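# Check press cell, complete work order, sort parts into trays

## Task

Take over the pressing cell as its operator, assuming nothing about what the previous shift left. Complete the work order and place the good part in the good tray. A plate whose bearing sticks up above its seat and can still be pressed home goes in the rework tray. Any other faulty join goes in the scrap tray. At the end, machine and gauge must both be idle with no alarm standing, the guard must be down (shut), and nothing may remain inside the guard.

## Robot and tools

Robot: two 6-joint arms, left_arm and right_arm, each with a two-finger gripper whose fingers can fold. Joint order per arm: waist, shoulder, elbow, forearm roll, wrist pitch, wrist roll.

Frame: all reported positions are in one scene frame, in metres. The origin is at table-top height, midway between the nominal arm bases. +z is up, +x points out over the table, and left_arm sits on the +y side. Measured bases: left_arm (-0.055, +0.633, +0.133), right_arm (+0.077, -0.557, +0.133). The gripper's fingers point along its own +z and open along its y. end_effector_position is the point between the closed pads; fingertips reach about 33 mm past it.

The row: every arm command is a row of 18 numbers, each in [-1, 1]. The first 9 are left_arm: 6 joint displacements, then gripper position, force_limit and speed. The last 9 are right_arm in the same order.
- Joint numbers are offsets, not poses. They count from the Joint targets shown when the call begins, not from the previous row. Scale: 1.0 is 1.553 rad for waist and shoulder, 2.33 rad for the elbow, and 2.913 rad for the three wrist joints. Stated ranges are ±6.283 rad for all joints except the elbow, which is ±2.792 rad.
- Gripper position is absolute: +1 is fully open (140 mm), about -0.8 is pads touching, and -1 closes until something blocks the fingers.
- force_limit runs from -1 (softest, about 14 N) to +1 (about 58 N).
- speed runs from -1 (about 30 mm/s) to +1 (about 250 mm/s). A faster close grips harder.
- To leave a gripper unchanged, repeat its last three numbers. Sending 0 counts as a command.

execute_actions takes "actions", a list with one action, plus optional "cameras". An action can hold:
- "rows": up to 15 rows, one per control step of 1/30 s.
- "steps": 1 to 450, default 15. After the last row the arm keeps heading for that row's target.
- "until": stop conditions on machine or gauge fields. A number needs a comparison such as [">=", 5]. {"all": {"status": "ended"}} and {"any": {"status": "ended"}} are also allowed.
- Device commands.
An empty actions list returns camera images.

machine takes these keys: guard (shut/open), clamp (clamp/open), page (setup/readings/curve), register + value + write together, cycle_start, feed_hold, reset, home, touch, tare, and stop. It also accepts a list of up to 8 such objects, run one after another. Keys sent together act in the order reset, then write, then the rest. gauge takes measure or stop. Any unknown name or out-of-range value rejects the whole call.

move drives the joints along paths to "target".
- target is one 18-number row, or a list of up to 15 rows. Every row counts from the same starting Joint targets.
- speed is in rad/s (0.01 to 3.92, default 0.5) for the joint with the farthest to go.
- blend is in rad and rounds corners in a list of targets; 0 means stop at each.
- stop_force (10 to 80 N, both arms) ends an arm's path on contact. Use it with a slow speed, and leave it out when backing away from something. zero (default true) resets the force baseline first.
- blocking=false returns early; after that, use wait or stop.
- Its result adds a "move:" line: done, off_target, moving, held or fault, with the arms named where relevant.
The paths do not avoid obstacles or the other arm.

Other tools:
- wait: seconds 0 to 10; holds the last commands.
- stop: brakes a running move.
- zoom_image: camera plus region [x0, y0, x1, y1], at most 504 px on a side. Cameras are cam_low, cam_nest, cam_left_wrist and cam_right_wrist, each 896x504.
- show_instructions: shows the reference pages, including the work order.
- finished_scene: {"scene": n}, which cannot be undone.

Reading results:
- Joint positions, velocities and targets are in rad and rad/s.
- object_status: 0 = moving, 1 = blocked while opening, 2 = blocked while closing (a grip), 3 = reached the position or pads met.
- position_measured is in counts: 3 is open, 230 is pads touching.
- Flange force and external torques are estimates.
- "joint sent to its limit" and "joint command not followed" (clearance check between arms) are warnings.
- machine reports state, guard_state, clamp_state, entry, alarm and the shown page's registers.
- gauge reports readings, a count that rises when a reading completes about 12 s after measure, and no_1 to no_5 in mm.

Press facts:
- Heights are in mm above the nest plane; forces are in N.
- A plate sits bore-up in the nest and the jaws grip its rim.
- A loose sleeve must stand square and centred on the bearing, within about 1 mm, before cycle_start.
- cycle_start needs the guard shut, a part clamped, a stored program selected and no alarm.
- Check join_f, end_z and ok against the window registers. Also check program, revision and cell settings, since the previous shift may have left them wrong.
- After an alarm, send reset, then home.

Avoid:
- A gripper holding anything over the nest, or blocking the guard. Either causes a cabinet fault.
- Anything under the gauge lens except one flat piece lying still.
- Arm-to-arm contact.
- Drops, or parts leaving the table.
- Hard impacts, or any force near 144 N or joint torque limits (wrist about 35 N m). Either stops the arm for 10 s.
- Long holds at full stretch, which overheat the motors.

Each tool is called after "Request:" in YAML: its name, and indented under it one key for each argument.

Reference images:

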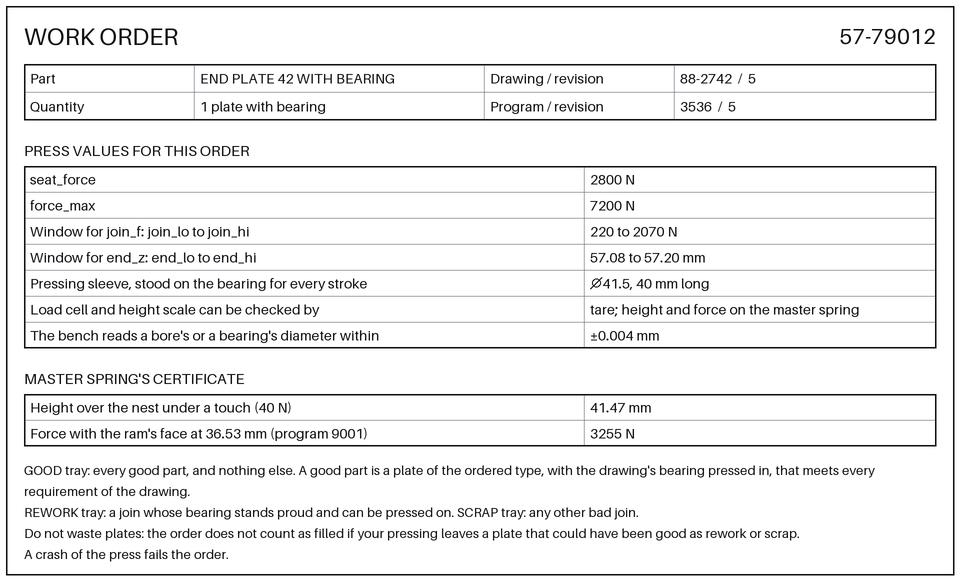

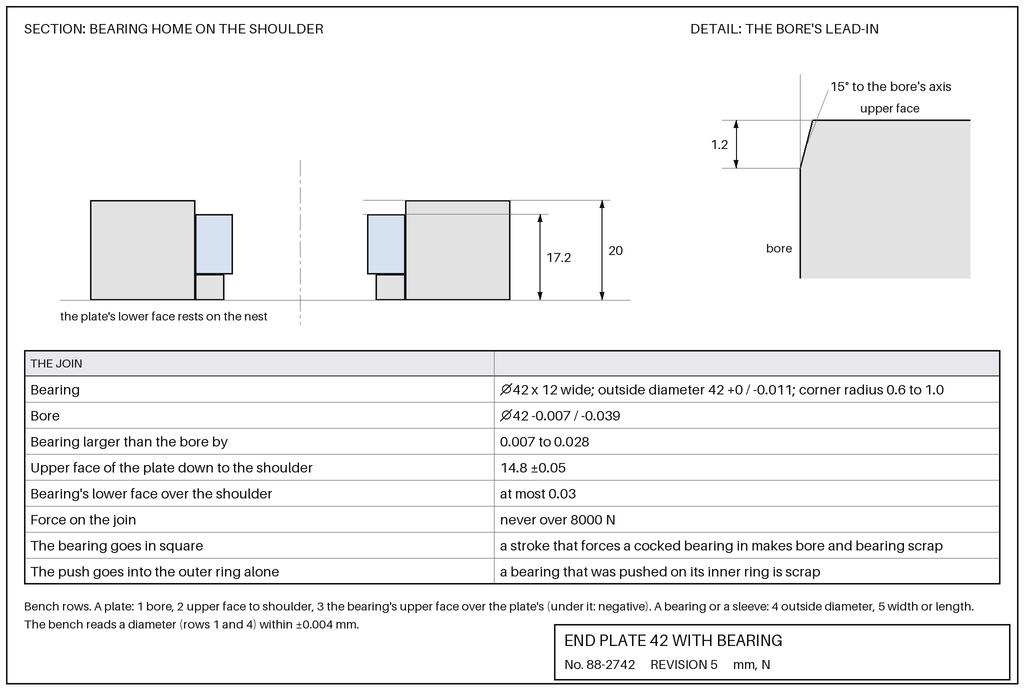

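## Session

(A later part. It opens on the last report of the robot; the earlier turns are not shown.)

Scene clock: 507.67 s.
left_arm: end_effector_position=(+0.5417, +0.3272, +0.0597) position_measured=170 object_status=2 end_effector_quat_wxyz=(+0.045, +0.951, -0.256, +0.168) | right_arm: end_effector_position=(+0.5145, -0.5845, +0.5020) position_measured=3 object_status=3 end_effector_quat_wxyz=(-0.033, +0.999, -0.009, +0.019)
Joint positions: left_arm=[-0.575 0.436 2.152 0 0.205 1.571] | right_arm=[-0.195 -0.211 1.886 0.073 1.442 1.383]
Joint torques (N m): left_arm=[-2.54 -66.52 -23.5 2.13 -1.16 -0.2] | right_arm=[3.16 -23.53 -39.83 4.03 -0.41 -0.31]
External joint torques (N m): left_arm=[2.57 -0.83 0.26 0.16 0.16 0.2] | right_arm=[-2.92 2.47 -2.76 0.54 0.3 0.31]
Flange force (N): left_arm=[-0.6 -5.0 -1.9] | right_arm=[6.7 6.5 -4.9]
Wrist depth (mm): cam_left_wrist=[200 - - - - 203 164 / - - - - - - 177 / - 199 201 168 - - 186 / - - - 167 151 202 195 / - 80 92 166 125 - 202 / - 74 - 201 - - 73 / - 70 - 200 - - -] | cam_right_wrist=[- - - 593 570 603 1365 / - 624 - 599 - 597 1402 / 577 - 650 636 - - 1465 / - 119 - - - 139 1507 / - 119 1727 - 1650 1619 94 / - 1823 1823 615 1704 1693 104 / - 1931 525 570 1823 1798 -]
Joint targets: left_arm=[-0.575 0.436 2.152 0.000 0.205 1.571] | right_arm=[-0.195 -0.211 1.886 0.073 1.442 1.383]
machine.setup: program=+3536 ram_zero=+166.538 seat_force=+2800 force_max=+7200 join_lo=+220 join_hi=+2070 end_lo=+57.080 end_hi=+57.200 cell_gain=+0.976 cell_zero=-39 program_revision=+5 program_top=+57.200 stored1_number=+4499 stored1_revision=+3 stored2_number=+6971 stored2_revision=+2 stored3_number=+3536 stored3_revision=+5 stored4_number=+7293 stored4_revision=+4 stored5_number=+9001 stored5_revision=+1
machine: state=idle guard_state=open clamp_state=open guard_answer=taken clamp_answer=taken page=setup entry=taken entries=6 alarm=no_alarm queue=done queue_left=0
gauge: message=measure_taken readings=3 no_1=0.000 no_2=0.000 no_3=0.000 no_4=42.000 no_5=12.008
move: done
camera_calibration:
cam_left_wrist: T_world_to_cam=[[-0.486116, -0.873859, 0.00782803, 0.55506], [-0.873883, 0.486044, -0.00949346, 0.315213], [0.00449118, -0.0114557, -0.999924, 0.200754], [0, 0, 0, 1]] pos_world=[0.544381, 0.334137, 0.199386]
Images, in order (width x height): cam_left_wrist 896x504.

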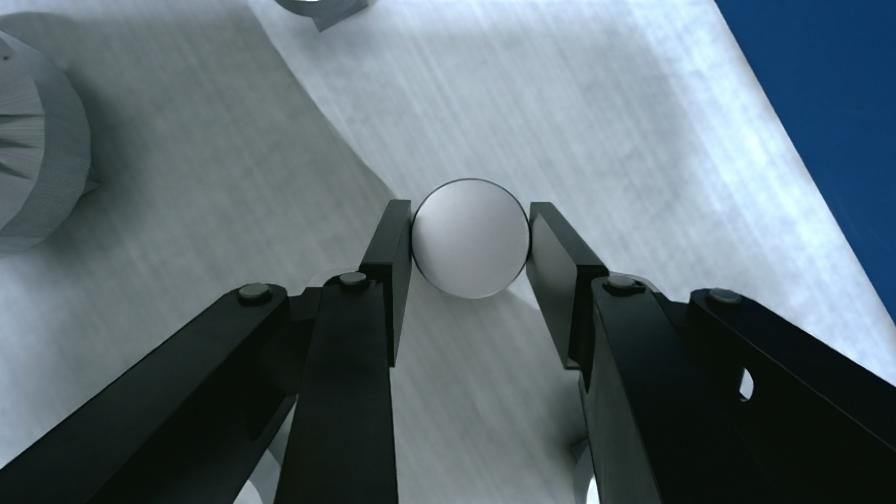

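Request:
move:
  target: [0,0.0007,0,0,0,0,-1,0,-1,0,0,0,0,0,0,1,1,1]
  speed: 0.02

Request:
execute_actions:
  actions:
    - {"rows":[[0,0,0,0,0,0,-0.05,0,-1,0,0,0,0,0,0,1,1,1]],"steps":30}

Request:
move:
  target:
    - [0,-0.0673,-0.0117,0,0.0447,0,-0.05,0,-1,0,0,0,0,0,0,1,1,1]
    - [-0.0686,-0.1410,0.0617,0,0.0253,0,0.3,0,-1,0,0,0,0,0,0,1,1,1]
  speed: [0.15,0.4]
  blend: [0.02,0]
  cameras: ["cam_left_wrist"]

Scene clock: 511.87 s.
left_arm: end_effector_position=(+0.5416, +0.3273, +0.0590) position_measured=170 object_status=2 end_effector_quat_wxyz=(+0.045, +0.951, -0.256, +0.167) | right_arm: end_effector_position=(+0.5145, -0.5845, +0.5020) position_measured=3 object_status=3 end_effector_quat_wxyz=(-0.033, +0.999, -0.009, +0.019)
Joint positions: left_arm=[-0.575 0.437 2.152 0 0.205 1.571] | right_arm=[-0.195 -0.211 1.886 0.073 1.442 1.383]
Joint torques (N m): left_arm=[-1.9 -46.25 -15.83 2.19 0.51 -0.11] | right_arm=[3.42 -23.62 -40.06 3.98 -0.42 -0.3]
External joint torques (N m): left_arm=[1.93 -21.5 -7.44 0.1 -1.51 0.11] | right_arm=[-3.54 3.48 -2.33 0.56 0.3 0.3]
Flange force (N): left_arm=[3.5 -3.1 -35.5] | right_arm=[7.5 8.2 -4.1]
Wrist depth (mm): cam_left_wrist=[- - 201 202 - 193 163 / 200 - - - - 202 178 / 200 - 202 167 - - 177 / 200 200 200 166 151 202 204 / - 80 92 200 126 - 203 / - - - 199 - - 73 / - 70 - - - - -] | cam_right_wrist=[- - 559 - - 567 1224 / - - - 613 - 589 1425 / - - - - - - 1432 / - 120 - - - 139 1525 / - 119 1671 - 1619 1599 94 / - 1798 1810 - 1629 1704 104 / - 1738 1862 576 1823 1762 -]
Joint targets: left_arm=[-0.575 0.437 2.152 0.000 0.205 1.571] | right_arm=[-0.195 -0.211 1.886 0.073 1.442 1.383]
machine.setup: program=+3536 ram_zero=+166.538 seat_force=+2800 force_max=+7200 join_lo=+220 join_hi=+2070 end_lo=+57.080 end_hi=+57.200 cell_gain=+0.976 cell_zero=-39 program_revision=+5 program_top=+57.200 stored1_number=+4499 stored1_revision=+3 stored2_number=+6971 stored2_revision=+2 stored3_number=+3536 stored3_revision=+5 stored4_number=+7293 stored4_revision=+4 stored5_number=+9001 stored5_revision=+1
machine: state=idle guard_state=open clamp_state=open guard_answer=taken clamp_answer=taken page=setup entry=taken entries=6 alarm=no_alarm queue=done queue_left=0
gauge: message=measure_taken readings=3 no_1=0.000 no_2=0.000 no_3=0.000 no_4=42.000 no_5=12.008
move: done

Scene clock: 513.07 s.
left_arm: end_effector_position=(+0.5415, +0.3273, +0.0589) position_measured=135 object_status=3 end_effector_quat_wxyz=(+0.045, +0.951, -0.256, +0.167) | right_arm: end_effector_position=(+0.5145, -0.5845, +0.5020) position_measured=3 object_status=3 end_effector_quat_wxyz=(-0.033, +0.999, -0.009, +0.019)
Joint positions: left_arm=[-0.575 0.437 2.152 0 0.205 1.571] | right_arm=[-0.195 -0.211 1.886 0.073 1.442 1.383]
Joint torques (N m): left_arm=[-2.4 -66.24 -23.35 2.2 -1.1 -0.2] | right_arm=[3.37 -23.71 -39.94 3.99 -0.44 -0.3]
External joint torques (N m): left_arm=[2.61 -1.63 0.08 0.09 0.1 0.2] | right_arm=[-3.43 3.3 -2.59 0.56 0.31 0.3]
Flange force (N): left_arm=[-0.6 -5.3 -3.2] | right_arm=[7.6 7.9 -4.6]
Wrist depth (mm): cam_left_wrist=[- - 201 199 - 202 164 / - - 202 - - - 178 / - - 200 165 - - 182 / - - 154 166 148 - - / - 88 109 - 129 91 86 / - - - 203 - - - / - - - - 200 - 74] | cam_right_wrist=[- - - - 589 582 1317 / 538 - - 597 - 1372 1372 / 558 695 652 - - 622 1561 / 547 120 675 - - 139 1525 / - 119 1762 872 1640 1629 94 / - 1810 1786 - 1727 1693 104 / - 1960 1917 574 1671 1762 -]
Joint targets: left_arm=[-0.575 0.437 2.152 0.000 0.205 1.571] | right_arm=[-0.195 -0.211 1.886 0.073 1.442 1.383]
machine.setup: program=+3536 ram_zero=+166.538 seat_force=+2800 force_max=+7200 join_lo=+220 join_hi=+2070 end_lo=+57.080 end_hi=+57.200 cell_gain=+0.976 cell_zero=-39 program_revision=+5 program_top=+57.200 stored1_number=+4499 stored1_revision=+3 stored2_number=+6971 stored2_revision=+2 stored3_number=+3536 stored3_revision=+5 stored4_number=+7293 stored4_revision=+4 stored5_number=+9001 stored5_revision=+1
machine: state=idle guard_state=open clamp_state=open guard_answer=taken clamp_answer=taken page=setup entry=taken entries=6 alarm=no_alarm queue=done queue_left=0
gauge: message=measure_taken readings=3 no_1=0.000 no_2=0.000 no_3=0.000 no_4=42.000 no_5=12.008

Scene clock: 515.87 s.
left_arm: end_effector_position=(+0.4306, +0.3205, +0.1261) position_measured=91 object_status=0 end_effector_quat_wxyz=(+0.054, +0.936, -0.306, +0.165) | right_arm: end_effector_position=(+0.5145, -0.5845, +0.5020) position_measured=3 object_status=3 end_effector_quat_wxyz=(-0.033, +0.999, -0.009, +0.019)
Joint positions: left_arm=[-0.682 0.218 2.296 0 0.278 1.571] | right_arm=[-0.195 -0.211 1.886 0.073 1.442 1.383]
Joint torques (N m): left_arm=[-2.3 -46.97 -25.85 2.44 -1.12 -0.14] | right_arm=[3.43 -23.84 -39.95 4.04 -0.39 -0.26]
External joint torques (N m): left_arm=[2.4 -1.91 -0.11 0.13 0.11 0.14] | right_arm=[-3.48 4.12 -2.05 0.45 0.28 0.25]
Flange force (N): left_arm=[-0.8 -5.3 -4.2] | right_arm=[8.2 8.2 -3.5]
Wrist depth (mm): cam_left_wrist=[269 269 235 - 267 205 170 / - - 244 266 - 231 171 / - - - 273 268 247 189 / 224 225 141 231 156 129 272 / - 78 141 268 - 103 270 / - - - - - - - / - - 224 - - - -] | cam_right_wrist=[- - - 594 583 555 1337 / 519 - 574 - 615 - 1394 / 570 667 - 655 - 1358 1456 / - 582 681 660 - 139 - / - 119 1693 928 1629 1590 94 / - 1862 1810 - 1661 1661 104 / - 1917 - 551 1774 1798 -]
Joint targets: left_arm=[-0.682 0.218 2.296 0.000 0.278 1.571] | right_arm=[-0.195 -0.211 1.886 0.073 1.442 1.383]
machine.setup: program=+3536 ram_zero=+166.538 seat_force=+2800 force_max=+7200 join_lo=+220 join_hi=+2070 end_lo=+57.080 end_hi=+57.200 cell_gain=+0.976 cell_zero=-39 program_revision=+5 program_top=+57.200 stored1_number=+4499 stored1_revision=+3 stored2_number=+6971 stored2_revision=+2 stored3_number=+3536 stored3_revision=+5 stored4_number=+7293 stored4_revision=+4 stored5_number=+9001 stored5_revision=+1
machine: state=idle guard_state=open clamp_state=open guard_answer=taken clamp_answer=taken page=setup entry=taken entries=6 alarm=no_alarm queue=done queue_left=0
gauge: message=measure_taken readings=3 no_1=0.000 no_2=0.000 no_3=0.000 no_4=42.000 no_5=12.008
move: done
camera_calibration:
cam_left_wrist: T_world_to_cam=[[-0.576307, -0.817196, 0.00784481, 0.515338], [-0.817225, 0.576232, -0.00997725, 0.168825], [0.00363294, -0.0121609, -0.999919, 0.268264], [0, 0, 0, 1]] pos_world=[0.433986, 0.327112, 0.265884]
Images, in order (width x height): cam_left_wrist 896x504.

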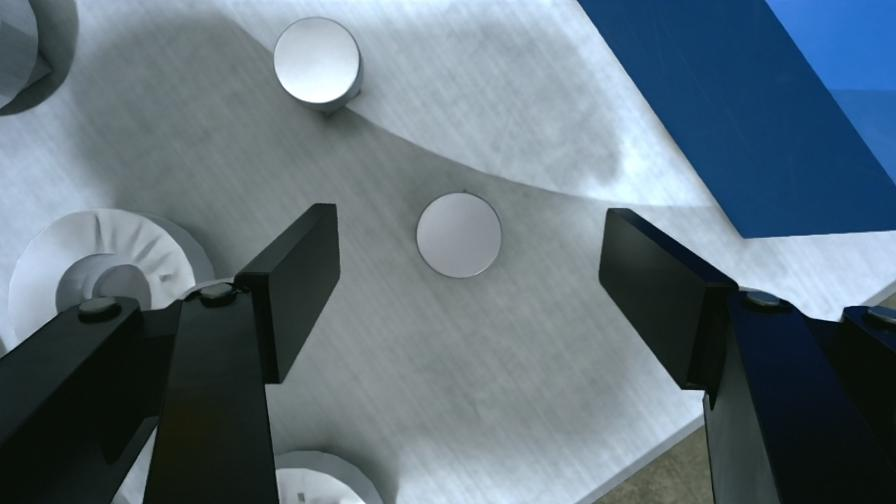

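Request:
move:
  target: [0.0022,0.0814,0.0097,0,-0.0510,0,0.3,0,-1,0,0,0,0,0,0,1,1,1]
  speed: 0.1

Request:
execute_actions:
  actions:
    - {"rows":[[0,0,0,0,0,0,-1,0,-1,0,0,0,0,0,0,1,1,1]],"steps":110}

Request:
move:
  target:
    - [0,-0.0775,-0.0133,0,0.0519,0,-1,0,-1,0,0,0,0,0,0,1,1,1]
    - [0.4511,0.2299,-0.3592,0,0.1649,0,-1,0,-1,0,0,0,0,0,0,1,1,1]
  speed: [0.15,0.5]
  blend: [0.02,0]

Request:
move:
  target: [0,0.0426,0.0099,0,-0.0306,0,-1,0,-1,0,0,0,0,0,0,1,1,1]
  speed: 0.03
  stop_force: 10
  cameras: ["cam_left_wrist"]

Request:
execute_actions:
  actions:
    - {"rows":[[0,0,0,0,0,0,-0.05,0,-1,0,0,0,0,0,0,1,1,1]],"steps":35}

Request:
move:
  target:
    - [0,-0.0393,-0.0090,0,0.0281,0,-0.05,0,-1,0,0,0,0,0,0,1,1,1]
    - [-0.1429,-0.2267,0.2176,0,-0.0535,0,-0.05,0,-1,0,0,0,0,0,0,1,1,1]
  speed: [0.1,0.5]
  blend: [0.02,0]

Request:
execute_actions:
  actions:
    - {"gauge":{"measure":true},"steps":420,"until":{"gauge":{"readings":["=",4]}}}

Scene clock: 522.30 s.
left_arm: end_effector_position=(+0.4352, +0.3196, +0.0606) position_measured=91 object_status=3 end_effector_quat_wxyz=(+0.054, +0.937, -0.304, +0.165) | right_arm: end_effector_position=(+0.5145, -0.5845, +0.5020) position_measured=3 object_status=3 end_effector_quat_wxyz=(-0.033, +0.999, -0.009, +0.019)
Joint positions: left_arm=[-0.679 0.344 2.318 0 0.13 1.571] | right_arm=[-0.195 -0.211 1.886 0.073 1.442 1.383]
Joint torques (N m): left_arm=[-1.69 -54.58 -20.57 1.94 -1.1 -0.1] | right_arm=[3.19 -23.68 -39.93 4.01 -0.37 -0.3]
External joint torques (N m): left_arm=[1.83 -1.53 0.06 0.06 0.1 0.1] | right_arm=[-2.86 1.86 -2.84 0.57 0.26 0.3]
Flange force (N): left_arm=[0.0 0.0 0.0] | right_arm=[5.8 6.3 -5.1]
Wrist depth (mm): cam_left_wrist=[- 201 168 202 - 190 153 / - 204 201 200 203 206 185 / 202 201 202 - 205 203 187 / 169 - 136 166 158 - - / - 78 202 - - 103 - / - - 202 - 201 - - / - - 202 - 202 - -] | cam_right_wrist=[536 - 631 603 532 - 1323 / 544 - - - - - 1432 / 563 - 649 - 612 1387 1432 / - 119 - - 663 139 1473 / - 120 1727 708 1640 1599 95 / - 1849 1762 - 1704 1704 104 / - 1931 1823 578 1774 1786 -]
Joint targets: left_arm=[-0.679 0.344 2.318 0.000 0.130 1.571] | right_arm=[-0.195 -0.211 1.886 0.073 1.442 1.383]
machine.setup: program=+3536 ram_zero=+166.538 seat_force=+2800 force_max=+7200 join_lo=+220 join_hi=+2070 end_lo=+57.080 end_hi=+57.200 cell_gain=+0.976 cell_zero=-39 program_revision=+5 program_top=+57.200 stored1_number=+4499 stored1_revision=+3 stored2_number=+6971 stored2_revision=+2 stored3_number=+3536 stored3_revision=+5 stored4_number=+7293 stored4_revision=+4 stored5_number=+9001 stored5_revision=+1
machine: state=idle guard_state=open clamp_state=open guard_answer=taken clamp_answer=taken page=setup entry=taken entries=6 alarm=no_alarm queue=done queue_left=0
gauge: message=measure_taken readings=3 no_1=0.000 no_2=0.000 no_3=0.000 no_4=42.000 no_5=12.008
move: done

Scene clock: 526.17 s.
left_arm: end_effector_position=(+0.4352, +0.3196, +0.0606) position_measured=170 object_status=2 end_effector_quat_wxyz=(+0.054, +0.937, -0.304, +0.165) | right_arm: end_effector_position=(+0.5145, -0.5845, +0.5020) position_measured=3 object_status=3 end_effector_quat_wxyz=(-0.033, +0.999, -0.009, +0.019)
Joint positions: left_arm=[-0.679 0.344 2.318 0 0.13 1.571] | right_arm=[-0.195 -0.211 1.886 0.073 1.442 1.383]
Joint torques (N m): left_arm=[-2.46 -41.89 -16.61 1.87 -0.21 -0.07] | right_arm=[3.44 -23.07 -39.85 4 -0.39 -0.35]
External joint torques (N m): left_arm=[2.58 -13.98 -3.87 0.13 -0.79 0.07] | right_arm=[-3.42 2.5 -2.42 0.52 0.28 0.35]
Flange force (N): left_arm=[0.0 0.0 0.0] | right_arm=[6.1 7.6 -4.4]
Wrist depth (mm): cam_left_wrist=[- - 169 - 202 199 153 / - - 201 204 - - 172 / - - 202 - 202 204 187 / 167 198 203 166 166 204 203 / 159 80 92 - 125 - 204 / - 74 - - - - 73 / - 70 - 199 - - -] | cam_right_wrist=[532 - 616 585 - 568 1337 / 538 - 590 615 574 572 1409 / - - - 634 - 1310 1440 / 520 120 - 658 - 140 1490 / - 119 1693 - 1640 1619 95 / - 111 1750 - 1715 1693 104 / - 1917 1960 574 1774 1738 -]
Joint targets: left_arm=[-0.679 0.344 2.318 0.000 0.130 1.571] | right_arm=[-0.195 -0.211 1.886 0.073 1.442 1.383]
machine.setup: program=+3536 ram_zero=+166.538 seat_force=+2800 force_max=+7200 join_lo=+220 join_hi=+2070 end_lo=+57.080 end_hi=+57.200 cell_gain=+0.976 cell_zero=-39 program_revision=+5 program_top=+57.200 stored1_number=+4499 stored1_revision=+3 stored2_number=+6971 stored2_revision=+2 stored3_number=+3536 stored3_revision=+5 stored4_number=+7293 stored4_revision=+4 stored5_number=+9001 stored5_revision=+1
machine: state=idle guard_state=open clamp_state=open guard_answer=taken clamp_answer=taken page=setup entry=taken entries=6 alarm=no_alarm queue=done queue_left=0
gauge: message=measure_taken readings=3 no_1=0.000 no_2=0.000 no_3=0.000 no_4=42.000 no_5=12.008

Scene clock: 529.13 s.
left_arm: end_effector_position=(+0.9112, +0.7381, +0.1256) position_measured=170 object_status=2 end_effector_quat_wxyz=(-0.006, +0.984, +0.036, +0.173) | right_arm: end_effector_position=(+0.5145, -0.5845, +0.5020) position_measured=3 object_status=3 end_effector_quat_wxyz=(-0.033, +0.999, -0.009, +0.019)
Joint positions: left_arm=[0.022 0.701 1.481 0 0.61 1.571] | right_arm=[-0.195 -0.211 1.886 0.073 1.442 1.383]
Joint torques (N m): left_arm=[-2.14 -102.35 -35.57 3.44 -1.23 -0.19] | right_arm=[3.9 -23.56 -39.87 4.01 -0.42 -0.25]
External joint torques (N m): left_arm=[2.54 -1.49 -0.3 0.15 0.22 0.18] | right_arm=[-3.7 2.23 -2.71 0.55 0.31 0.25]
Flange force (N): left_arm=[-0.3 -3.1 -2.0] | right_arm=[5.9 8.4 -5.1]
Wrist depth (mm): cam_left_wrist=[264 - - 266 273 - - / - - 240 240 264 - - / - - 240 240 246 - - / - - 239 166 151 - - / - 80 92 241 125 - - / - 74 - - - - 73 / - 70 - - - - -] | cam_right_wrist=[- - - - - - 1310 / - - - 618 - - 1379 / 549 - - - - 1561 1525 / - 119 - - - 139 1507 / - 119 1425 - 1629 1609 94 / - 1810 1715 662 1715 1693 104 / - 1876 1862 572 1798 1810 -]
Joint targets: left_arm=[0.022 0.701 1.481 0.000 0.610 1.571] | right_arm=[-0.195 -0.211 1.886 0.073 1.442 1.383]
machine.setup: program=+3536 ram_zero=+166.538 seat_force=+2800 force_max=+7200 join_lo=+220 join_hi=+2070 end_lo=+57.080 end_hi=+57.200 cell_gain=+0.976 cell_zero=-39 program_revision=+5 program_top=+57.200 stored1_number=+4499 stored1_revision=+3 stored2_number=+6971 stored2_revision=+2 stored3_number=+3536 stored3_revision=+5 stored4_number=+7293 stored4_revision=+4 stored5_number=+9001 stored5_revision=+1
machine: state=idle guard_state=open clamp_state=open guard_answer=taken clamp_answer=taken page=setup entry=taken entries=6 alarm=no_alarm queue=done queue_left=0
gauge: message=measure_taken readings=3 no_1=0.000 no_2=0.000 no_3=0.000 no_4=42.000 no_5=12.008
move: done

Scene clock: 532.43 s.
left_arm: end_effector_position=(+0.9116, +0.7380, +0.0647) position_measured=170 object_status=2 end_effector_quat_wxyz=(-0.006, +0.984, +0.036, +0.174) | right_arm: end_effector_position=(+0.5145, -0.5845, +0.5020) position_measured=3 object_status=3 end_effector_quat_wxyz=(-0.033, +0.999, -0.009, +0.019)
Joint positions: left_arm=[0.022 0.762 1.502 0 0.529 1.571] | right_arm=[-0.195 -0.211 1.886 0.073 1.442 1.383]
Joint torques (N m): left_arm=[-3.52 -77.58 -25.99 3 -1.84 -0.03] | right_arm=[3.5 -23.68 -39.94 4.03 -0.41 -0.3]
External joint torques (N m): left_arm=[3.74 -28.3 -7.57 0.35 0.84 0.03] | right_arm=[-3.4 2.56 -2.64 0.52 0.29 0.3]
Flange force (N): left_arm=[-3.4 -3.5 -35.6] | right_arm=[6.5 7.7 -4.8]
Wrist depth (mm): cam_left_wrist=[- 132 205 179 - - 208 / - 134 179 180 181 209 206 / - - 179 180 180 - - / - 142 180 166 150 - - / - 80 92 180 125 - - / - 74 - 180 - - 73 / - 71 - - - - -] | cam_right_wrist=[- - 574 586 567 572 1317 / - - 642 - 624 601 1409 / - - - 662 - 1498 1465 / - 119 674 621 - 139 1490 / - 120 1774 - 1661 1640 94 / - 1619 1823 - 1704 1727 104 / - 1862 1889 577 1862 1750 -]
Joint targets: left_arm=[0.022 0.762 1.502 0.000 0.529 1.571] | right_arm=[-0.195 -0.211 1.886 0.073 1.442 1.383]
machine.setup: program=+3536 ram_zero=+166.538 seat_force=+2800 force_max=+7200 join_lo=+220 join_hi=+2070 end_lo=+57.080 end_hi=+57.200 cell_gain=+0.976 cell_zero=-39 program_revision=+5 program_top=+57.200 stored1_number=+4499 stored1_revision=+3 stored2_number=+6971 stored2_revision=+2 stored3_number=+3536 stored3_revision=+5 stored4_number=+7293 stored4_revision=+4 stored5_number=+9001 stored5_revision=+1
machine: state=idle guard_state=open clamp_state=open guard_answer=taken clamp_answer=taken page=setup entry=taken entries=6 alarm=no_alarm queue=done queue_left=0
gauge: message=measure_taken readings=3 no_1=0.000 no_2=0.000 no_3=0.000 no_4=42.000 no_5=12.008
move: contact (left_arm)
camera_calibration:
cam_left_wrist: T_world_to_cam=[[0.0898296, -0.995926, 0.00790195, 0.658775], [-0.995906, -0.0899023, -0.0093828, 0.975135], [0.010055, -0.00702675, -0.999925, 0.200458], [0, 0, 0, 1]] pos_world=[0.90995, 0.745166, 0.204387]
Images, in order (width x height): cam_left_wrist 896x504.

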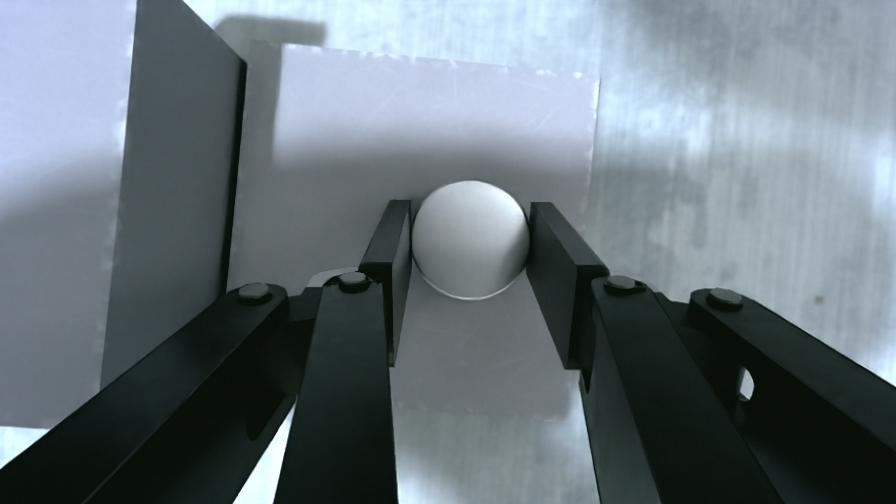

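Scene clock: 533.80 s.
left_arm: end_effector_position=(+0.9115, +0.7380, +0.0646) position_measured=135 object_status=3 end_effector_quat_wxyz=(-0.006, +0.984, +0.036, +0.174) | right_arm: end_effector_position=(+0.5145, -0.5845, +0.5020) position_measured=3 object_status=3 end_effector_quat_wxyz=(-0.033, +0.999, -0.009, +0.019)
Joint positions: left_arm=[0.022 0.762 1.502 0 0.529 1.571] | right_arm=[-0.195 -0.211 1.886 0.073 1.442 1.383]
Joint torques (N m): left_arm=[-1.88 -104.41 -33.36 3.28 -1.15 -0.05] | right_arm=[3.21 -23.47 -40.03 4.02 -0.44 -0.26]
External joint torques (N m): left_arm=[1.91 -1.53 -0.31 0.08 0.14 0.05] | right_arm=[-3.16 3.32 -2.19 0.5 0.32 0.26]
Flange force (N): left_arm=[-0.3 -2.2 -2.1] | right_arm=[7.2 7.3 -3.9]
Wrist depth (mm): cam_left_wrist=[- - 179 - 206 - 206 / - 165 179 180 181 - - / 123 177 179 179 180 - - / - - 154 166 166 - - / - 88 108 179 147 91 86 / - - 179 179 180 - - / - - - 203 - - 74] | cam_right_wrist=[- - - 563 555 - 1317 / - - - 601 630 - 1372 / - - 692 645 603 - 1440 / - 129 647 670 - 139 1498 / - 119 1727 - 1661 1609 94 / - 1849 1946 - 1650 1682 104 / - 1889 1990 573 1798 1798 -]
Joint targets: left_arm=[0.022 0.762 1.502 0.000 0.529 1.571] | right_arm=[-0.195 -0.211 1.886 0.073 1.442 1.383]
machine.setup: program=+3536 ram_zero=+166.538 seat_force=+2800 force_max=+7200 join_lo=+220 join_hi=+2070 end_lo=+57.080 end_hi=+57.200 cell_gain=+0.976 cell_zero=-39 program_revision=+5 program_top=+57.200 stored1_number=+4499 stored1_revision=+3 stored2_number=+6971 stored2_revision=+2 stored3_number=+3536 stored3_revision=+5 stored4_number=+7293 stored4_revision=+4 stored5_number=+9001 stored5_revision=+1
machine: state=idle guard_state=open clamp_state=open guard_answer=taken clamp_answer=taken page=setup entry=taken entries=6 alarm=no_alarm queue=done queue_left=0
gauge: message=measure_taken readings=3 no_1=0.000 no_2=0.000 no_3=0.000 no_4=42.000 no_5=12.008

Scene clock: 536.03 s.
left_arm: end_effector_position=(+0.6727, +0.5584, +0.1227) position_measured=135 object_status=3 end_effector_quat_wxyz=(+0.013, +0.982, -0.073, +0.174) | right_arm: end_effector_position=(+0.5145, -0.5845, +0.5020) position_measured=3 object_status=3 end_effector_quat_wxyz=(-0.033, +0.999, -0.009, +0.019)
Joint positions: left_arm=[-0.2 0.409 2.009 0 0.373 1.571] | right_arm=[-0.195 -0.211 1.886 0.073 1.442 1.383]
Joint torques (N m): left_arm=[-2.35 -69.87 -28.28 2.74 -1.12 -0.14] | right_arm=[3.05 -23.95 -39.95 4.02 -0.42 -0.26]
External joint torques (N m): left_arm=[2.43 -1.37 -0.89 0.15 0.11 0.14] | right_arm=[-2.92 3.69 -2.4 0.51 0.3 0.26]
Flange force (N): left_arm=[1.1 -4.1 -2.2] | right_arm=[8.2 6.9 -4.1]
Wrist depth (mm): cam_left_wrist=[- - 265 - 270 267 - / - 267 - - - 269 265 / 260 260 265 - 234 222 - / 257 - 137 261 147 224 - / - 88 107 262 115 91 86 / - - 261 261 - - - / - - - 261 - - 74] | cam_right_wrist=[527 - 591 - 563 - 1297 / 547 - 611 631 - - 1394 / 569 622 - 641 639 1590 1432 / - 120 708 677 655 139 1516 / - 120 1715 820 1682 1609 94 / - 1823 1786 597 1661 1715 104 / - 1903 1903 573 613 1786 -]
Joint targets: left_arm=[-0.200 0.409 2.009 0.000 0.373 1.571] | right_arm=[-0.195 -0.211 1.886 0.073 1.442 1.383]
machine.setup: program=+3536 ram_zero=+166.538 seat_force=+2800 force_max=+7200 join_lo=+220 join_hi=+2070 end_lo=+57.080 end_hi=+57.200 cell_gain=+0.976 cell_zero=-39 program_revision=+5 program_top=+57.200 stored1_number=+4499 stored1_revision=+3 stored2_number=+6971 stored2_revision=+2 stored3_number=+3536 stored3_revision=+5 stored4_number=+7293 stored4_revision=+4 stored5_number=+9001 stored5_revision=+1
machine: state=idle guard_state=open clamp_state=open guard_answer=taken clamp_answer=taken page=setup entry=taken entries=6 alarm=no_alarm queue=done queue_left=0
gauge: message=measure_taken readings=3 no_1=0.000 no_2=0.000 no_3=0.000 no_4=42.000 no_5=12.008
move: done

Scene clock: 548.23 s.
left_arm: end_effector_position=(+0.6727, +0.5584, +0.1227) position_measured=135 object_status=3 end_effector_quat_wxyz=(+0.013, +0.982, -0.073, +0.174) | right_arm: end_effector_position=(+0.5145, -0.5845, +0.5020) position_measured=3 object_status=3 end_effector_quat_wxyz=(-0.033, +0.999, -0.009, +0.019)
Joint positions: left_arm=[-0.2 0.409 2.009 0 0.373 1.571] | right_arm=[-0.195 -0.211 1.886 0.073 1.442 1.383]
Joint torques (N m): left_arm=[-1.87 -69.15 -28.95 2.77 -1.14 -0.07] | right_arm=[2.79 -23.7 -40.03 4 -0.41 -0.3]
External joint torques (N m): left_arm=[2.14 -1.54 -0.04 0.11 0.14 0.07] | right_arm=[-2.63 2.97 -2.43 0.55 0.3 0.3]
Flange force (N): left_arm=[-0.7 -3.4 -2.7] | right_arm=[7.2 6.0 -4.2]
Wrist depth (mm): cam_left_wrist=[264 - - 262 266 - 265 / - - - - - 260 - / - - - - 222 225 - / - - 123 262 148 225 262 / - 88 108 262 116 91 87 / - - 260 261 - - - / - - - 261 - - 74] | cam_right_wrist=[509 583 593 602 587 - 1358 / - - - - - 599 1409 / - - 660 636 627 - 1417 / - 119 681 670 665 139 1507 / - 120 1671 - 1786 1609 94 / - 97 1798 - 1704 1727 104 / - 1946 1876 563 1774 1715 -]
Joint targets: left_arm=[-0.200 0.409 2.009 0.000 0.373 1.571] | right_arm=[-0.195 -0.211 1.886 0.073 1.442 1.383]
Tool commands: left_gripper/position=-0.05 left_gripper/force_limit=+0.0 left_gripper/speed=-1.0 right_gripper/position=+1.0 right_gripper/force_limit=+1.0 right_gripper/speed=+1.0
machine.setup: program=+3536 ram_zero=+166.538 seat_force=+2800 force_max=+7200 join_lo=+220 join_hi=+2070 end_lo=+57.080 end_hi=+57.200 cell_gain=+0.976 cell_zero=-39 program_revision=+5 program_top=+57.200 stored1_number=+4499 stored1_revision=+3 stored2_number=+6971 stored2_revision=+2 stored3_number=+3536 stored3_revision=+5 stored4_number=+7293 stored4_revision=+4 stored5_number=+9001 stored5_revision=+1
machine: state=idle guard_state=open clamp_state=open guard_answer=taken clamp_answer=taken page=setup entry=taken entries=6 alarm=no_alarm queue=done queue_left=0
gauge: message=measure_taken readings=4 no_1=0.000 no_2=0.000 no_3=0.000 no_4=41.999 no_5=14.002

Request:
move:
  target:
    - [0.1429,0.1880,-0.2262,0,0.0814,0,-0.05,0,-1,0,0,0,0,0,0,1,1,1]
    - [0.1429,0.2273,-0.2172,0,0.0532,0,-0.05,0,-1,0,0,0,0,0,0,1,1,1]
  speed: [0.5,0.12]
  blend: [0.02,0]

Request:
execute_actions:
  actions:
    - {"rows":[[0,0,0,0,0,0,-1,0,-1,0,0,0,0,0,0,1,1,1]],"steps":60}

Request:
move:
  target:
    - [0,-0.0393,-0.0090,0,0.0281,0,-1,0,-1,0,0,0,0,0,0,1,1,1]
    - [-0.4511,-0.3467,0.3370,0,-0.0849,0,-1,0,-1,0,0,0,0,0,0,1,1,1]
    - [-0.4511,-0.2674,0.3501,0,-0.1371,0,-1,0,-1,0,0,0,0,0,0,1,1,1]
  speed: [0.1,0.5,0.1]
  blend: [0.02,0.01,0]
  cameras: ["cam_left_wrist"]

Request:
execute_actions:
  actions:
    - {"rows":[[0,0,0,0,0,0,-0.05,0,-1,0,0,0,0,0,0,1,1,1]],"steps":30}

Request:
move:
  target:
    - [0,-0.0795,-0.0133,0,0.0523,0,-0.05,0,-1,0,0,0,0,0,0,1,1,1]
    - [0.1789,-0.0731,-0.0143,0,0.0497,0,0.45,0,-1,0,0,0,0,0,0,1,1,1]
  speed: [0.15,0.4]
  blend: [0.02,0]
  cameras: ["cam_left_wrist"]

Scene clock: 557.93 s.
left_arm: end_effector_position=(+0.9109, +0.7379, +0.0633) position_measured=135 object_status=3 end_effector_quat_wxyz=(-0.006, +0.984, +0.036, +0.173) | right_arm: end_effector_position=(+0.5145, -0.5845, +0.5020) position_measured=3 object_status=3 end_effector_quat_wxyz=(-0.033, +0.999, -0.009, +0.019)
Joint positions: left_arm=[0.022 0.763 1.503 0 0.528 1.571] | right_arm=[-0.195 -0.211 1.886 0.073 1.442 1.383]
Joint torques (N m): left_arm=[-1.9 -103.65 -33.77 3.27 -1.12 -0.11] | right_arm=[3.15 -23.83 -39.95 3.96 -0.41 -0.26]
External joint torques (N m): left_arm=[2.24 -2.32 0.14 0.09 0.11 0.11] | right_arm=[-2.94 3.31 -2.51 0.59 0.29 0.26]
Flange force (N): left_arm=[-2.1 -2.6 -3.4] | right_arm=[7.7 6.8 -4.3]
Wrist depth (mm): cam_left_wrist=[- - 179 202 - - - / - 176 178 179 179 205 - / - - 178 178 179 - - / - - 154 164 164 - - / - 88 108 178 147 91 87 / - - 177 178 179 - - / - - - - - - 74] | cam_right_wrist=[- 602 591 554 567 - 1310 / - - - - - 1534 1379 / - - - - - 622 1432 / - - 668 674 662 141 1481 / - 120 1750 1693 1671 1619 95 / - 1876 1786 - 1671 1682 104 / - 1917 1849 562 1762 1727 -]
Joint targets: left_arm=[0.022 0.763 1.503 0.000 0.528 1.571] | right_arm=[-0.195 -0.211 1.886 0.073 1.442 1.383]
machine.setup: program=+3536 ram_zero=+166.538 seat_force=+2800 force_max=+7200 join_lo=+220 join_hi=+2070 end_lo=+57.080 end_hi=+57.200 cell_gain=+0.976 cell_zero=-39 program_revision=+5 program_top=+57.200 stored1_number=+4499 stored1_revision=+3 stored2_number=+6971 stored2_revision=+2 stored3_number=+3536 stored3_revision=+5 stored4_number=+7293 stored4_revision=+4 stored5_number=+9001 stored5_revision=+1
machine: state=idle guard_state=open clamp_state=open guard_answer=taken clamp_answer=taken page=setup entry=taken entries=6 alarm=no_alarm queue=done queue_left=0
gauge: message=measure_taken readings=4 no_1=0.000 no_2=0.000 no_3=0.000 no_4=41.999 no_5=14.002
move: done

Scene clock: 560.13 s.
left_arm: end_effector_position=(+0.9110, +0.7379, +0.0634) position_measured=170 object_status=2 end_effector_quat_wxyz=(-0.006, +0.984, +0.036, +0.173) | right_arm: end_effector_position=(+0.5145, -0.5845, +0.5020) position_measured=3 object_status=3 end_effector_quat_wxyz=(-0.033, +0.999, -0.009, +0.019)
Joint positions: left_arm=[0.022 0.763 1.503 0 0.528 1.571] | right_arm=[-0.195 -0.211 1.886 0.073 1.442 1.383]
Joint torques (N m): left_arm=[-2.77 -97.27 -32.49 3.04 -1.9 -0.17] | right_arm=[2.93 -23.51 -39.96 4 -0.39 -0.28]
External joint torques (N m): left_arm=[3.09 -9.11 -1.23 0.31 0.88 0.17] | right_arm=[-2.86 2.52 -2.36 0.53 0.29 0.28]
Flange force (N): left_arm=[-3.0 -3.4 -12.7] | right_arm=[6.2 6.5 -4.2]
Wrist depth (mm): cam_left_wrist=[- - 178 179 204 203 203 / - - 178 178 180 - - / - - 178 178 179 204 207 / - - 178 164 152 204 204 / 122 83 92 178 126 - - / - 74 - 179 - - 73 / - 71 - - - - -] | cam_right_wrist=[- - - - - 1272 1317 / 544 - - 605 627 1236 1402 / - 611 - 641 642 1704 1456 / - 119 - - - 139 1490 / - 119 1727 872 1661 139 94 / - 1810 1823 606 1715 1738 104 / - 1960 1836 573 1661 1823 -]
Joint targets: left_arm=[0.022 0.763 1.503 0.000 0.528 1.571] | right_arm=[-0.195 -0.211 1.886 0.073 1.442 1.383]
machine.setup: program=+3536 ram_zero=+166.538 seat_force=+2800 force_max=+7200 join_lo=+220 join_hi=+2070 end_lo=+57.080 end_hi=+57.200 cell_gain=+0.976 cell_zero=-39 program_revision=+5 program_top=+57.200 stored1_number=+4499 stored1_revision=+3 stored2_number=+6971 stored2_revision=+2 stored3_number=+3536 stored3_revision=+5 stored4_number=+7293 stored4_revision=+4 stored5_number=+9001 stored5_revision=+1
machine: state=idle guard_state=open clamp_state=open guard_answer=taken clamp_answer=taken page=setup entry=taken entries=6 alarm=no_alarm queue=done queue_left=0
gauge: message=measure_taken readings=4 no_1=0.000 no_2=0.000 no_3=0.000 no_4=41.999 no_5=14.002

Scene clock: 564.40 s.
left_arm: end_effector_position=(+0.4346, +0.3200, +0.0589) position_measured=170 object_status=2 end_effector_quat_wxyz=(+0.053, +0.937, -0.304, +0.164) | right_arm: end_effector_position=(+0.5145, -0.5845, +0.5020) position_measured=3 object_status=3 end_effector_quat_wxyz=(-0.033, +0.999, -0.009, +0.019)
Joint positions: left_arm=[-0.679 0.347 2.319 0 0.129 1.571] | right_arm=[-0.195 -0.211 1.886 0.073 1.442 1.383]
Joint torques (N m): left_arm=[-2.12 -50.4 -18.82 1.89 -0.7 -0.03] | right_arm=[3.5 -23.79 -39.91 4.04 -0.43 -0.3]
External joint torques (N m): left_arm=[2.32 -5.72 -1.58 0.1 -0.3 0.03] | right_arm=[-3.44 3.35 -2.59 0.51 0.31 0.3]
Flange force (N): left_arm=[0.0 0.0 0.0] | right_arm=[7.7 7.9 -4.6]
Wrist depth (mm): cam_left_wrist=[196 - 167 199 - 188 154 / 198 - - 204 - - 174 / 194 201 200 165 199 - 184 / 166 200 200 164 151 - - / 157 80 92 200 125 - - / - 74 - 201 - - 73 / - 70 - - - - -] | cam_right_wrist=[- 601 - 562 574 561 1358 / - 633 - - 587 - 1372 / - 625 630 - - 1266 1481 / - - - - - 149 1490 / - 119 1727 1498 1629 1609 94 / - 1798 1862 601 1682 1727 104 / - 1876 1836 576 586 1810 -]
Joint targets: left_arm=[-0.679 0.347 2.319 0.000 0.129 1.571] | right_arm=[-0.195 -0.211 1.886 0.073 1.442 1.383]
machine.setup: program=+3536 ram_zero=+166.538 seat_force=+2800 force_max=+7200 join_lo=+220 join_hi=+2070 end_lo=+57.080 end_hi=+57.200 cell_gain=+0.976 cell_zero=-39 program_revision=+5 program_top=+57.200 stored1_number=+4499 stored1_revision=+3 stored2_number=+6971 stored2_revision=+2 stored3_number=+3536 stored3_revision=+5 stored4_number=+7293 stored4_revision=+4 stored5_number=+9001 stored5_revision=+1
machine: state=idle guard_state=open clamp_state=open guard_answer=taken clamp_answer=taken page=setup entry=taken entries=6 alarm=no_alarm queue=done queue_left=0
gauge: message=measure_taken readings=4 no_1=0.000 no_2=0.000 no_3=0.000 no_4=41.999 no_5=14.002
move: done
camera_calibration:
cam_left_wrist: T_world_to_cam=[[-0.573521, -0.819154, 0.00777576, 0.517214], [-0.81919, 0.573476, -0.00731327, 0.173161], [0.00153148, -0.0105641, -0.999943, 0.201363], [0, 0, 0, 1]] pos_world=[0.438176, 0.326502, 0.198596]
Images, in order (width x height): cam_left_wrist 896x504.

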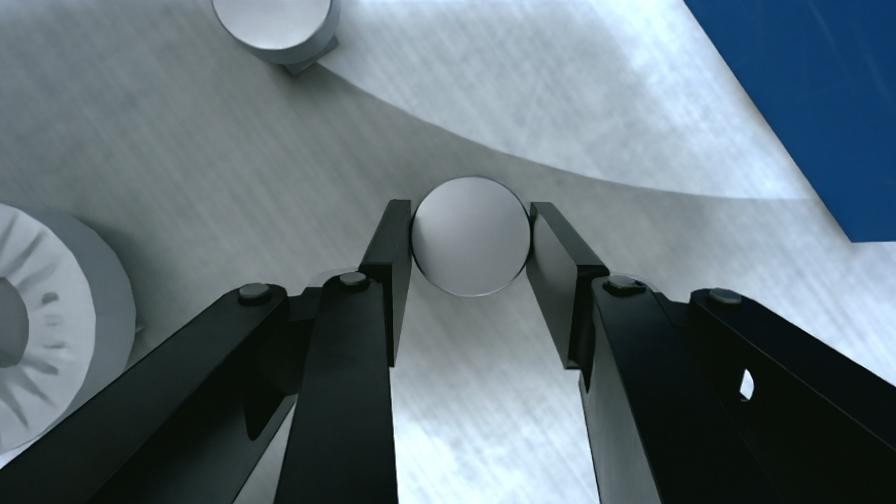

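Scene clock: 565.60 s.
left_arm: end_effector_position=(+0.4345, +0.3201, +0.0588) position_measured=135 object_status=3 end_effector_quat_wxyz=(+0.053, +0.937, -0.304, +0.164) | right_arm: end_effector_position=(+0.5145, -0.5845, +0.5020) position_measured=3 object_status=3 end_effector_quat_wxyz=(-0.033, +0.999, -0.009, +0.019)
Joint positions: left_arm=[-0.679 0.347 2.319 0 0.129 1.571] | right_arm=[-0.195 -0.211 1.886 0.073 1.442 1.383]
Joint torques (N m): left_arm=[-1.75 -54.81 -20.06 1.88 -1.11 -0.12] | right_arm=[3.3 -23.78 -39.91 4 -0.35 -0.24]
External joint torques (N m): left_arm=[1.89 -1.55 -0.36 0.12 0.11 0.12] | right_arm=[-3.18 3.08 -2.49 0.54 0.24 0.23]
Flange force (N): left_arm=[0.0 0.0 0.0] | right_arm=[7.2 7.4 -4.3]
Wrist depth (mm): cam_left_wrist=[- - 167 - 203 195 152 / - - - 202 200 - 169 / - 199 200 164 - - 181 / 166 - 123 164 147 - - / 157 88 94 202 115 91 86 / - - - 200 201 - - / - - - - - - 74] | cam_right_wrist=[- - - - - - 1337 / - 634 - 589 - - 1379 / - - 647 - - 611 1394 / - - 703 - - 139 1465 / - 104 1738 866 1640 149 95 / - 1823 1810 578 1682 1640 104 / - 2005 1862 566 1774 1704 -]
Joint targets: left_arm=[-0.679 0.347 2.319 0.000 0.129 1.571] | right_arm=[-0.195 -0.211 1.886 0.073 1.442 1.383]
machine.setup: program=+3536 ram_zero=+166.538 seat_force=+2800 force_max=+7200 join_lo=+220 join_hi=+2070 end_lo=+57.080 end_hi=+57.200 cell_gain=+0.976 cell_zero=-39 program_revision=+5 program_top=+57.200 stored1_number=+4499 stored1_revision=+3 stored2_number=+6971 stored2_revision=+2 stored3_number=+3536 stored3_revision=+5 stored4_number=+7293 stored4_revision=+4 stored5_number=+9001 stored5_revision=+1
machine: state=idle guard_state=open clamp_state=open guard_answer=taken clamp_answer=taken page=setup entry=taken entries=6 alarm=no_alarm queue=done queue_left=0
gauge: message=measure_taken readings=4 no_1=0.000 no_2=0.000 no_3=0.000 no_4=41.999 no_5=14.002

Scene clock: 569.20 s.
left_arm: end_effector_position=(+0.5046, +0.4653, +0.1220) position_measured=72 object_status=0 end_effector_quat_wxyz=(+0.030, +0.970, -0.172, +0.171) | right_arm: end_effector_position=(+0.5145, -0.5845, +0.5020) position_measured=3 object_status=3 end_effector_quat_wxyz=(-0.033, +0.999, -0.009, +0.019)
Joint positions: left_arm=[-0.401 0.234 2.285 0 0.273 1.571] | right_arm=[-0.195 -0.211 1.886 0.073 1.442 1.383]
Joint torques (N m): left_arm=[-1.96 -48.7 -25.51 2.45 -1.08 -0.1] | right_arm=[3.72 -23.42 -40.05 4.04 -0.41 -0.31]
External joint torques (N m): left_arm=[2.12 -1.14 -0.25 0.09 0.08 0.1] | right_arm=[-3.59 2.25 -2.51 0.52 0.3 0.31]
Flange force (N): left_arm=[-0.1 -4.6 -2.5] | right_arm=[5.7 8.0 -4.7]
Wrist depth (mm): cam_left_wrist=[261 260 223 - 269 232 267 / 260 261 - - - 228 - / 259 260 - 221 - 267 - / 260 260 164 222 222 142 230 / - 78 260 222 - 104 89 / - - 260 - - - - / - - 261 - 228 - -] | cam_right_wrist=[- - - 586 554 - 1358 / 541 - - - 598 591 1365 / - - - 597 591 - 1440 / - 120 693 662 - 139 1525 / - 111 1836 921 1650 1571 94 / - 1810 1810 - 1661 1715 104 / - 1917 1960 574 1599 1762 -]
Joint targets: left_arm=[-0.401 0.234 2.285 0.000 0.273 1.571] | right_arm=[-0.195 -0.211 1.886 0.073 1.442 1.383]
machine.setup: program=+3536 ram_zero=+166.538 seat_force=+2800 force_max=+7200 join_lo=+220 join_hi=+2070 end_lo=+57.080 end_hi=+57.200 cell_gain=+0.976 cell_zero=-39 program_revision=+5 program_top=+57.200 stored1_number=+4499 stored1_revision=+3 stored2_number=+6971 stored2_revision=+2 stored3_number=+3536 stored3_revision=+5 stored4_number=+7293 stored4_revision=+4 stored5_number=+9001 stored5_revision=+1
machine: state=idle guard_state=open clamp_state=open guard_answer=taken clamp_answer=taken page=setup entry=taken entries=6 alarm=no_alarm queue=done queue_left=0
gauge: message=measure_taken readings=4 no_1=0.000 no_2=0.000 no_3=0.000 no_4=41.999 no_5=14.002
move: done
camera_calibration:
cam_left_wrist: T_world_to_cam=[[-0.326779, -0.945068, 0.00780643, 0.609896], [-0.94508, 0.326706, -0.00930682, 0.326285], [0.00624517, -0.010419, -0.999926, 0.263531], [0, 0, 0, 1]] pos_world=[0.506022, 0.47254, 0.261787]
Images, in order (width x height): cam_left_wrist 896x504.

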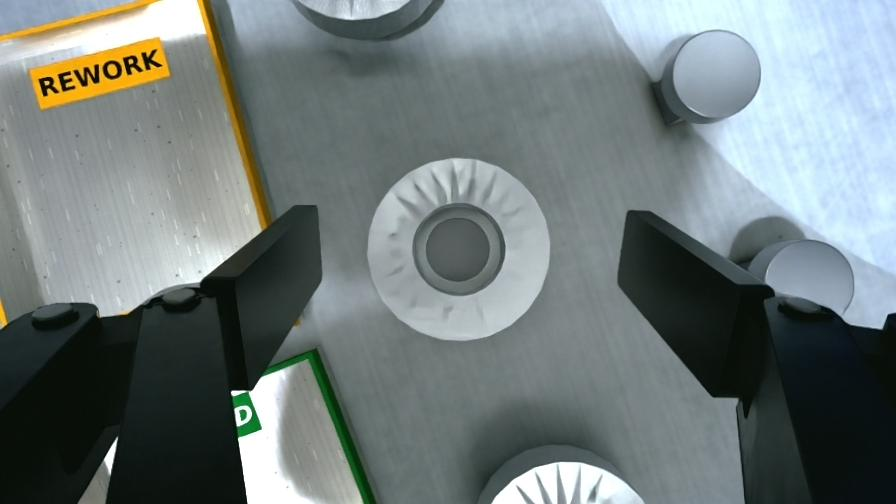

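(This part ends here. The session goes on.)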